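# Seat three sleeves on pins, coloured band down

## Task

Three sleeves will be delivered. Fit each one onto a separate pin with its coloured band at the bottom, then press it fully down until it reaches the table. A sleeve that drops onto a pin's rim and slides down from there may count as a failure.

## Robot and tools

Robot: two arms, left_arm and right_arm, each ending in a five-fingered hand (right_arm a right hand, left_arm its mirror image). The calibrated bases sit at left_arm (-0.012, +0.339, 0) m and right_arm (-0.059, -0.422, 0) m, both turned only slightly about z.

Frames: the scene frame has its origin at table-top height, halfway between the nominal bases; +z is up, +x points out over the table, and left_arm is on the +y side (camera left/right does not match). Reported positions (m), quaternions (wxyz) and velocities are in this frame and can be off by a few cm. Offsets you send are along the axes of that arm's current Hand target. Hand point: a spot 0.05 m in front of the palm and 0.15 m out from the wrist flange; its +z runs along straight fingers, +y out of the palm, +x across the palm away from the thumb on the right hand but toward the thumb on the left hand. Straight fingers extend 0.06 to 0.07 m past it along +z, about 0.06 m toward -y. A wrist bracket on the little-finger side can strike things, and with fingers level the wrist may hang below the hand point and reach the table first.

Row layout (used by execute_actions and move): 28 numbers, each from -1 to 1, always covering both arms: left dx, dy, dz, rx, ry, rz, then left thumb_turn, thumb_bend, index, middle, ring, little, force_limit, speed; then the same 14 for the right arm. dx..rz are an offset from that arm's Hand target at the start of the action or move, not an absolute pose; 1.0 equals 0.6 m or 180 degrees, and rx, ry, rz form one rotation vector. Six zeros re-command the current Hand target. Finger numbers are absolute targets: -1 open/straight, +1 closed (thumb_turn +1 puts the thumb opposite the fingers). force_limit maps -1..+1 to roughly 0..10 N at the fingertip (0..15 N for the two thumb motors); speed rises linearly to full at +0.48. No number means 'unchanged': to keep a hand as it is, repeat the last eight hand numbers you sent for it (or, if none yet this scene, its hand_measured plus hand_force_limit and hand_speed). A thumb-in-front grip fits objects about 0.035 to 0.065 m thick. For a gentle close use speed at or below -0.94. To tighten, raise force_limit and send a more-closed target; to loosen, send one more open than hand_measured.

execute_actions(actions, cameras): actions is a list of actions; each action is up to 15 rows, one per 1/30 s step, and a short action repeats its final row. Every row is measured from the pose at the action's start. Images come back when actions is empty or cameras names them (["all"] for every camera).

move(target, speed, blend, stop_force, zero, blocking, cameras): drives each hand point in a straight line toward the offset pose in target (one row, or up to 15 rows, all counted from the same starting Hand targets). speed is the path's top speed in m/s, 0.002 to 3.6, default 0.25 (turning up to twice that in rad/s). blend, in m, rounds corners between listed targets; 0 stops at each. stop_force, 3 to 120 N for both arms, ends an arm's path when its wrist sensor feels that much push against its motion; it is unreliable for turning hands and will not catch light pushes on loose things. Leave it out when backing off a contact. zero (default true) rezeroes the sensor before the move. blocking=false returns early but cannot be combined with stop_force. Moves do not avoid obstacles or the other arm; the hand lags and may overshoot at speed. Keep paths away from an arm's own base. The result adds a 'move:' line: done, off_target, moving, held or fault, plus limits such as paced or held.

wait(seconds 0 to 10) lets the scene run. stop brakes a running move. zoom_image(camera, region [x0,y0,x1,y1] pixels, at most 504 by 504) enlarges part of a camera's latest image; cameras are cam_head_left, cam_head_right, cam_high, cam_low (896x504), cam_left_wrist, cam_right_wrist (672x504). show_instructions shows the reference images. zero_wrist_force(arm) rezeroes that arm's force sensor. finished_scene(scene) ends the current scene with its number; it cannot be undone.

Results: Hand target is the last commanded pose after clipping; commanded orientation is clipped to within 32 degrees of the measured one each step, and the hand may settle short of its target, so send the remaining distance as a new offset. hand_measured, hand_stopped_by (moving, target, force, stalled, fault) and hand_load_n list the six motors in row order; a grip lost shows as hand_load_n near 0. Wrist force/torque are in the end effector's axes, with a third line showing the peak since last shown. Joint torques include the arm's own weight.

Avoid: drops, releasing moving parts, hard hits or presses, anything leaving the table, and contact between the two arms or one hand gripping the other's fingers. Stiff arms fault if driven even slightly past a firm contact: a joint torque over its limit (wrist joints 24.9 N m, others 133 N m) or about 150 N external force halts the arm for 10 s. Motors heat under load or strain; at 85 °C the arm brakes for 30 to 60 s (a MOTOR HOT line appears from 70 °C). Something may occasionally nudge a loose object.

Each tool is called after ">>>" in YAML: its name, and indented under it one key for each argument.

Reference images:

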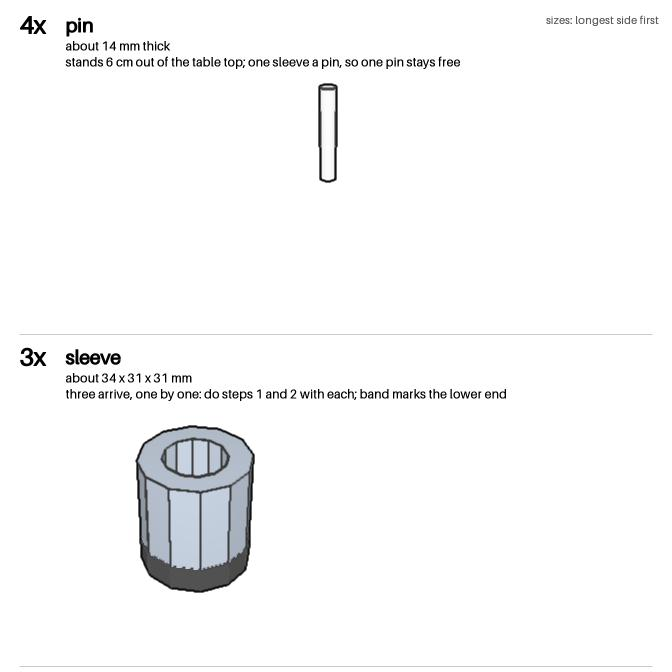

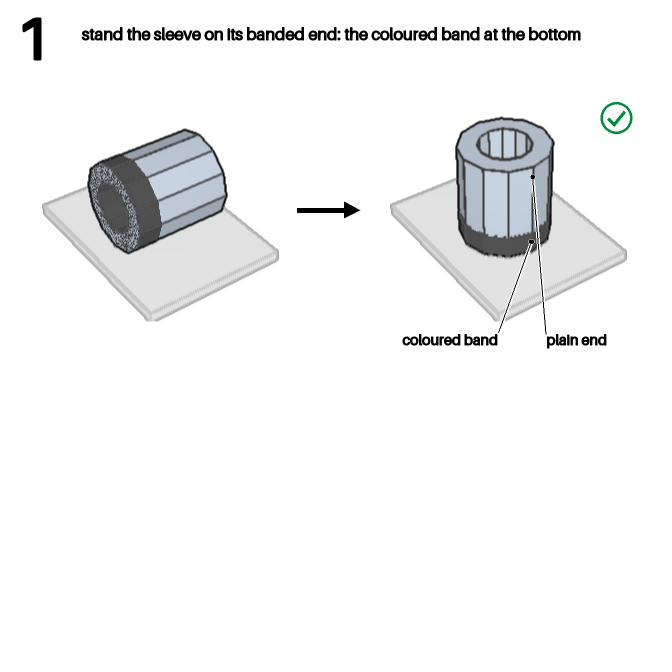

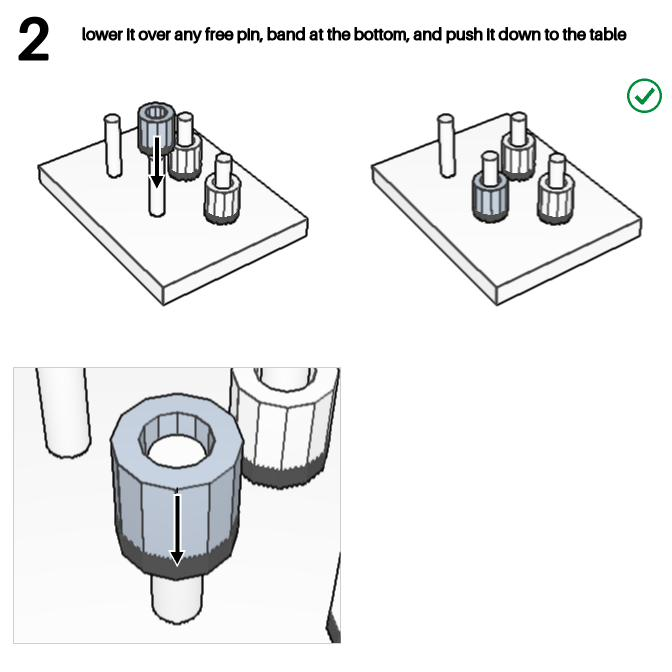

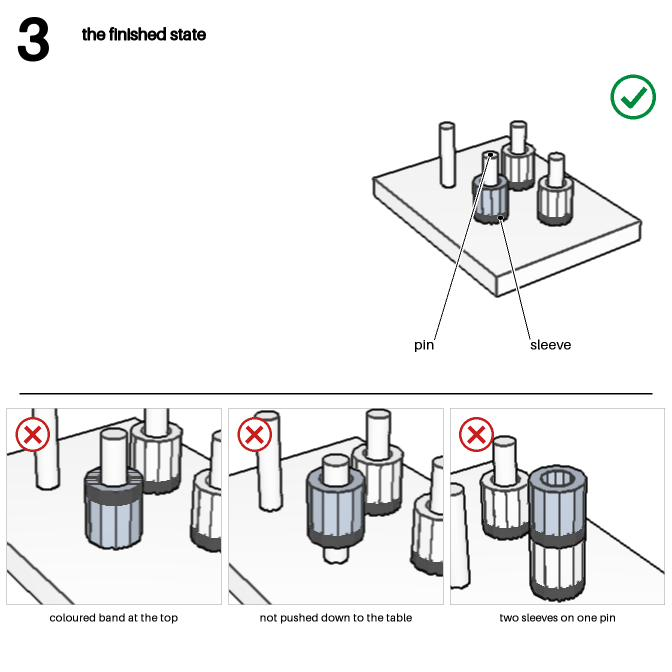

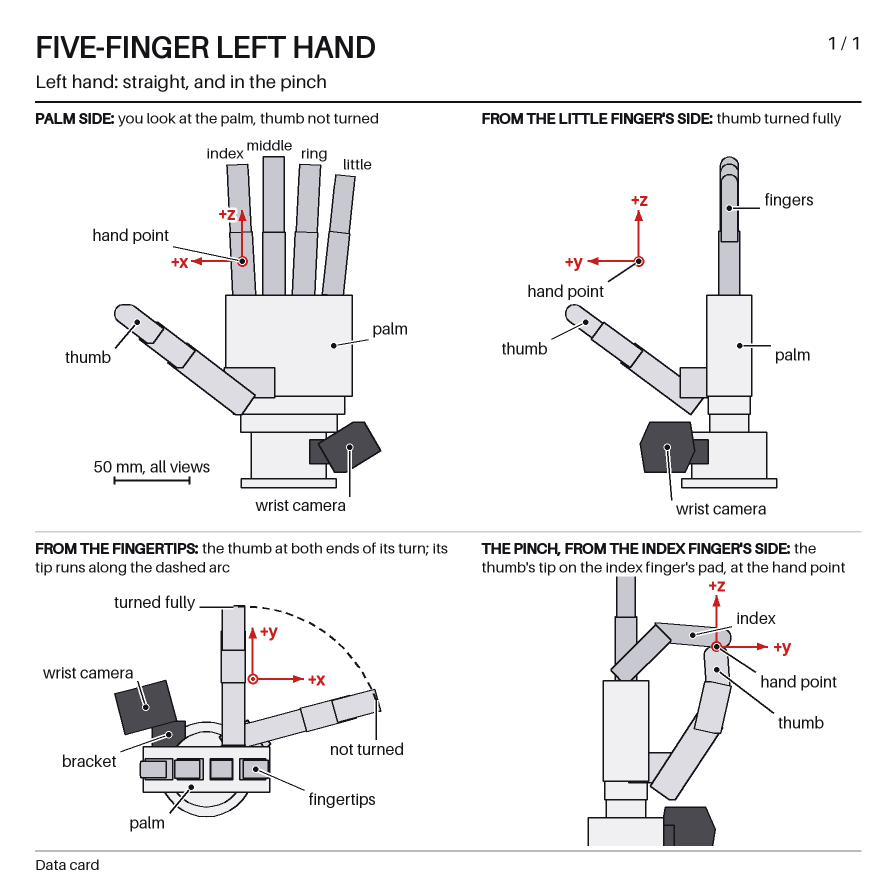

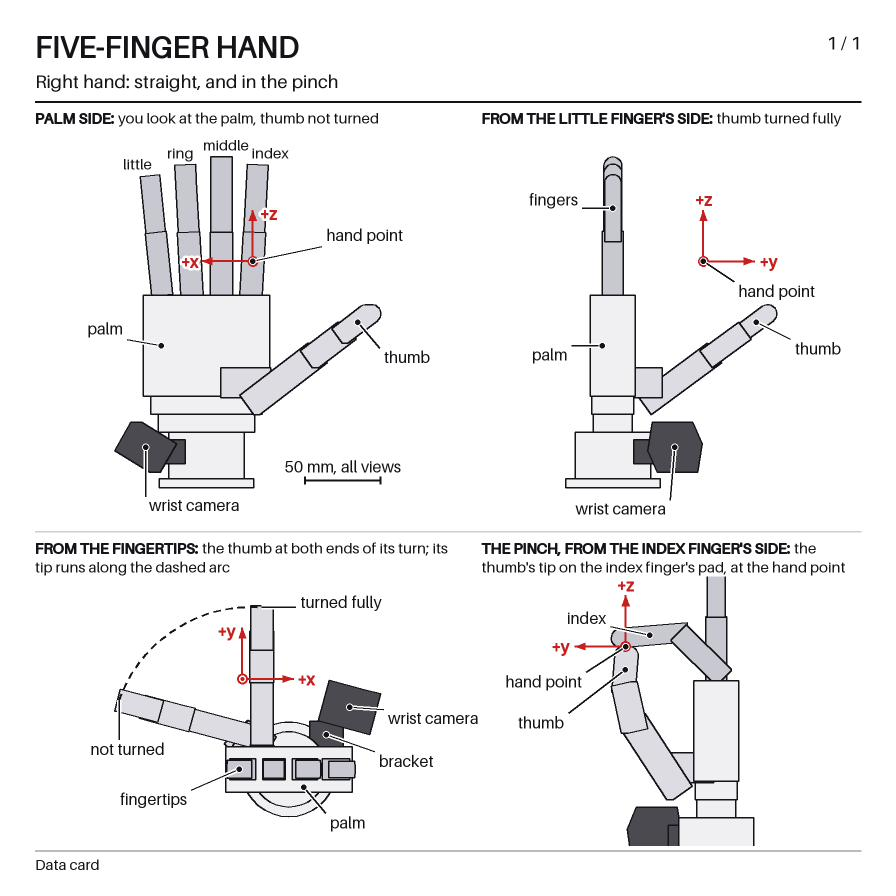

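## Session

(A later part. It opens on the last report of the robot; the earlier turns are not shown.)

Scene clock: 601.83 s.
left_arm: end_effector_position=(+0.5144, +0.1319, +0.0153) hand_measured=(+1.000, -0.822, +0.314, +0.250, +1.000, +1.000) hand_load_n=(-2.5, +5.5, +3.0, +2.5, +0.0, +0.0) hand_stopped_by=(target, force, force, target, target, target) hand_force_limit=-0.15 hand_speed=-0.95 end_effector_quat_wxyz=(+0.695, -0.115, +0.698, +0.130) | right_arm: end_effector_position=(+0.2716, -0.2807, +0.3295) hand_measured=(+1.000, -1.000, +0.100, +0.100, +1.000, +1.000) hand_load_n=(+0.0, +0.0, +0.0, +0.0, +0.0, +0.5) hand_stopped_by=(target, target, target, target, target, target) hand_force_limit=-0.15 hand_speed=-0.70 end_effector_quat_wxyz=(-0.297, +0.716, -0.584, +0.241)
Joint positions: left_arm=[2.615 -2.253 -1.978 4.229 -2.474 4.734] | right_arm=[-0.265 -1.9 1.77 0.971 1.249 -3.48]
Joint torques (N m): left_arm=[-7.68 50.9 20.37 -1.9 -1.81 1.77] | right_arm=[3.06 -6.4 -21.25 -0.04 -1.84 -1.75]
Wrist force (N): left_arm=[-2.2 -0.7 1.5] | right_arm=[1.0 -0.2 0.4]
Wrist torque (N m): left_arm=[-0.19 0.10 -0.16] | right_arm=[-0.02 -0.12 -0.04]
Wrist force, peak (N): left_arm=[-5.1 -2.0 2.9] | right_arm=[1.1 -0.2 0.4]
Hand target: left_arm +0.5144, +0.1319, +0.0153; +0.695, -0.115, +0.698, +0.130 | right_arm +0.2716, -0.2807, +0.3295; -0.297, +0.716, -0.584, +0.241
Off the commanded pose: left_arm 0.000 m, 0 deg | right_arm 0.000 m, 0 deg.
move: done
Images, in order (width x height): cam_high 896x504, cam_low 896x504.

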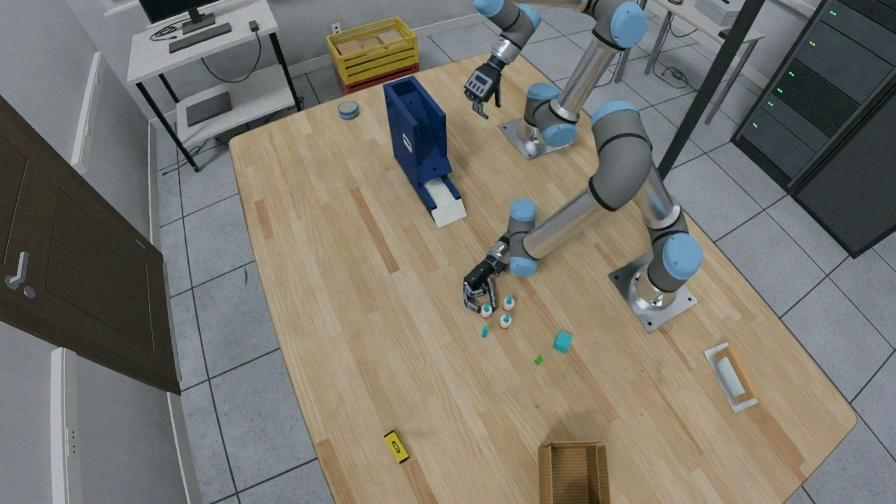

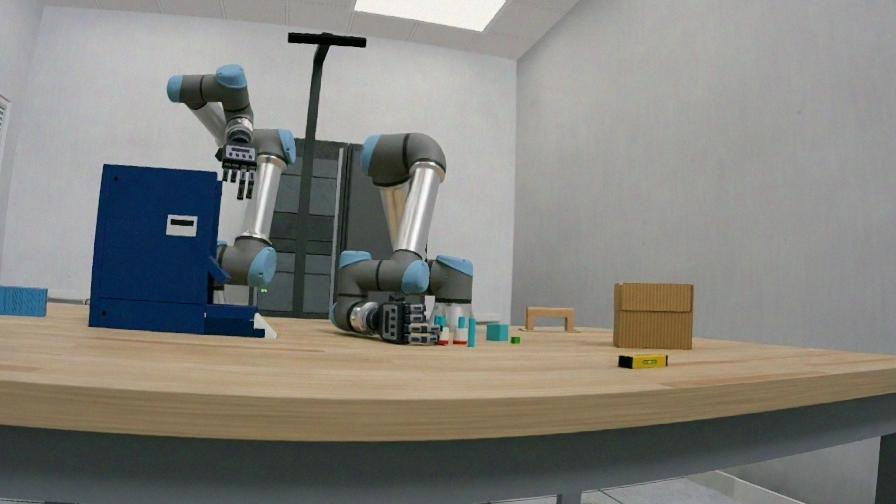

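>>> move:
  target:
    - [0,0,0,0,0,0,1,-1,0.6,0.25,1,1,-0.15,-0.9,0,0,0,0,0,0,1,-1,0.1,0.1,1,1,-0.15,-0.7]
    - [0,0,0,0,0,0,1,-1,0.1,0.1,1,1,-0.15,-0.7,0,0,0,0,0,0,1,-1,0.1,0.1,1,1,-0.15,-0.7]
    - [-0.0067,-0.0707,-0.0707,0,0,0,1,-1,0.1,0.1,1,1,-0.15,-0.7,0,0,0,0,0,0,1,-1,0.1,0.1,1,1,-0.15,-0.7]
    - [-0.15,-0.1,-0.0707,0,0,0,1,-1,0.1,0.1,1,1,-0.15,-0.7,0,0,0,0,0,0,1,-1,0.1,0.1,1,1,-0.15,-0.7]
  speed: [0.05,0.05,0.08,0.2]
  blend: [0,0,0.01,0]
  cameras: ["cam_high","cam_low","cam_head_left","cam_head_right"]

>>> zoom_image:
  camera: "cam_high"
  region: [470, 290, 520, 340]

>>> zoom_image:
  camera: "cam_low"
  region: [415, 295, 485, 355]

Scene clock: 614.10 s.
left_arm: end_effector_position=(+0.4958, +0.0591, +0.1039) hand_measured=(+1.000, -1.000, +0.100, +0.100, +1.000, +1.000) hand_load_n=(+0.5, +0.0, +0.0, +0.0, -0.5, +0.0) hand_stopped_by=(target, target, target, target, target, target) hand_force_limit=-0.15 hand_speed=-0.70 end_effector_quat_wxyz=(+0.695, -0.115, +0.698, +0.130) | right_arm: end_effector_position=(+0.2716, -0.2807, +0.3295) hand_measured=(+1.000, -1.000, +0.100, +0.100, +1.000, +1.000) hand_load_n=(+0.0, +0.0, +0.0, +0.0, +0.0, +0.0) hand_stopped_by=(target, target, target, target, target, target) hand_force_limit=-0.15 hand_speed=-0.70 end_effector_quat_wxyz=(-0.297, +0.716, -0.584, +0.241)
Joint positions: left_arm=[2.467 -2.142 -1.82 3.96 -2.622 4.733] | right_arm=[-0.265 -1.9 1.77 0.971 1.249 -3.48]
Joint torques (N m): left_arm=[7.19 41.76 3.95 0.97 1.75 1.91] | right_arm=[3.01 -7.1 -21.29 -0.11 -1.9 -1.86]
Wrist force (N): left_arm=[-3.0 0.3 0.4] | right_arm=[1.0 -0.5 0.3]
Wrist torque (N m): left_arm=[-0.18 0.09 -0.11] | right_arm=[-0.06 -0.13 -0.05]
Wrist force, peak (N): left_arm=[-4.8 0.0 0.5] | right_arm=[1.2 0.2 0.3]
Hand target: left_arm +0.4958, +0.0591, +0.1040; +0.695, -0.115, +0.698, +0.130 | right_arm +0.2716, -0.2807, +0.3295; -0.297, +0.716, -0.584, +0.241
Off the commanded pose: left_arm 0.000 m, 0 deg | right_arm 0.000 m, 0 deg.
move: done
Images, in order (width x height): cam_head_left 896x504, cam_head_right 896x504, cam_high 896x504, cam_low 896x504.

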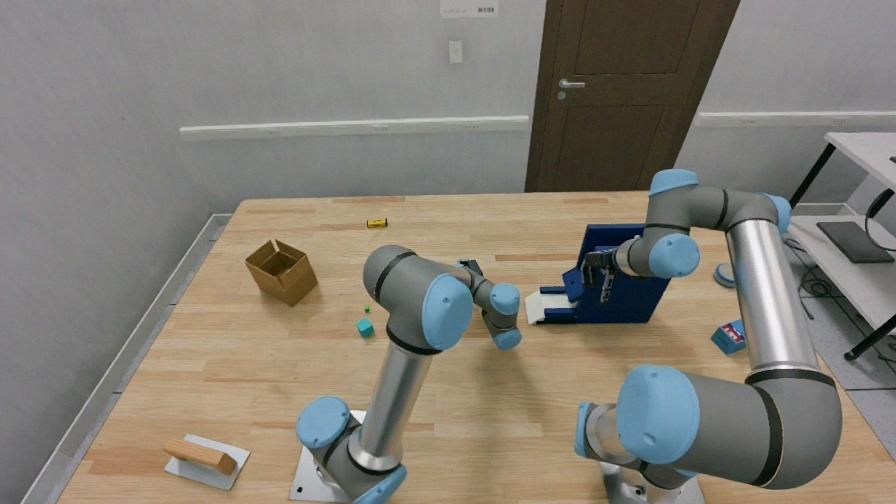

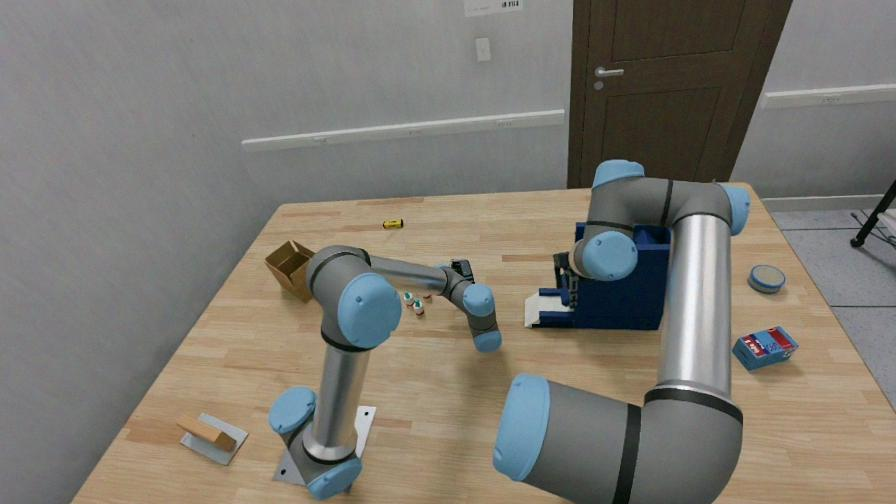

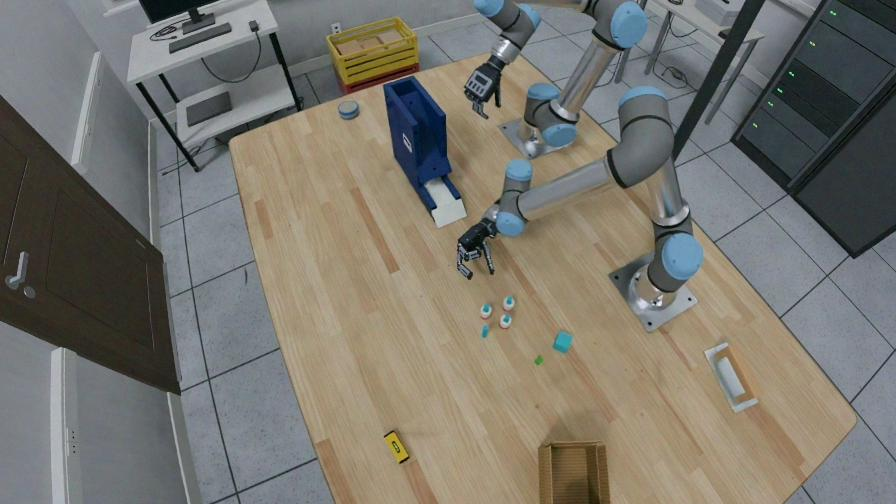

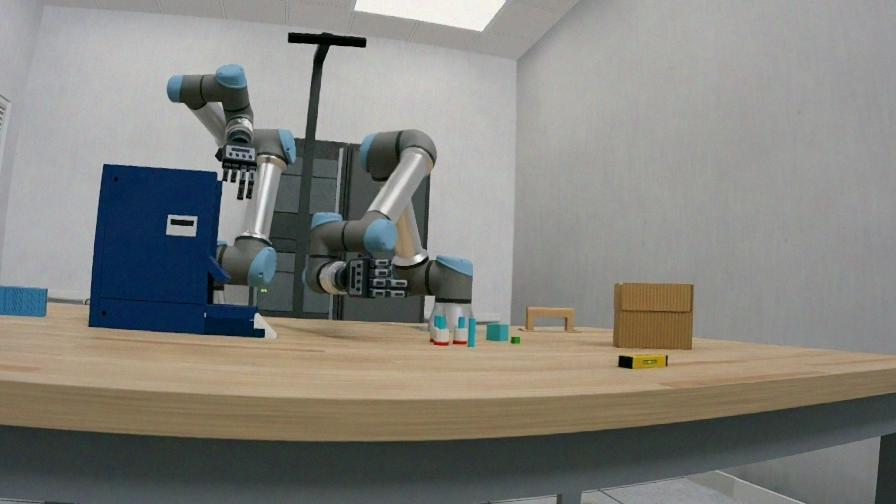

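Scaled by 10.080 from the camera's 896x504 image, which has a finer 1280x720 frame.

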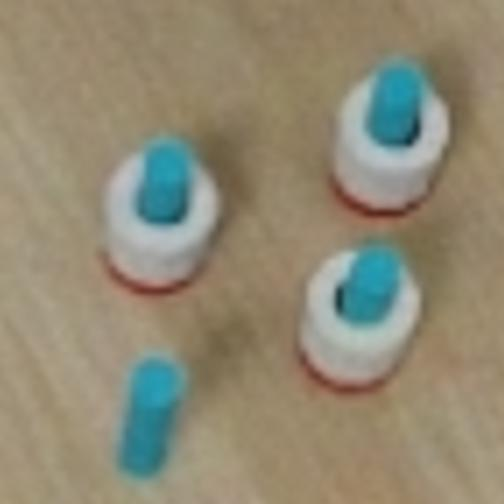

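Scaled by 7.200 from the camera's 896x504 image, which has a finer 1280x720 frame.

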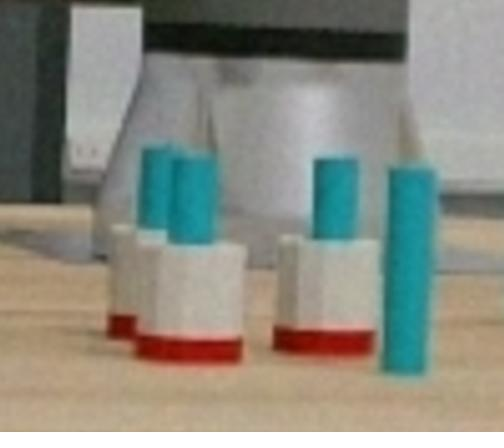

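>>> finished_scene:
  scene: 2

The scene is finished: the task was done.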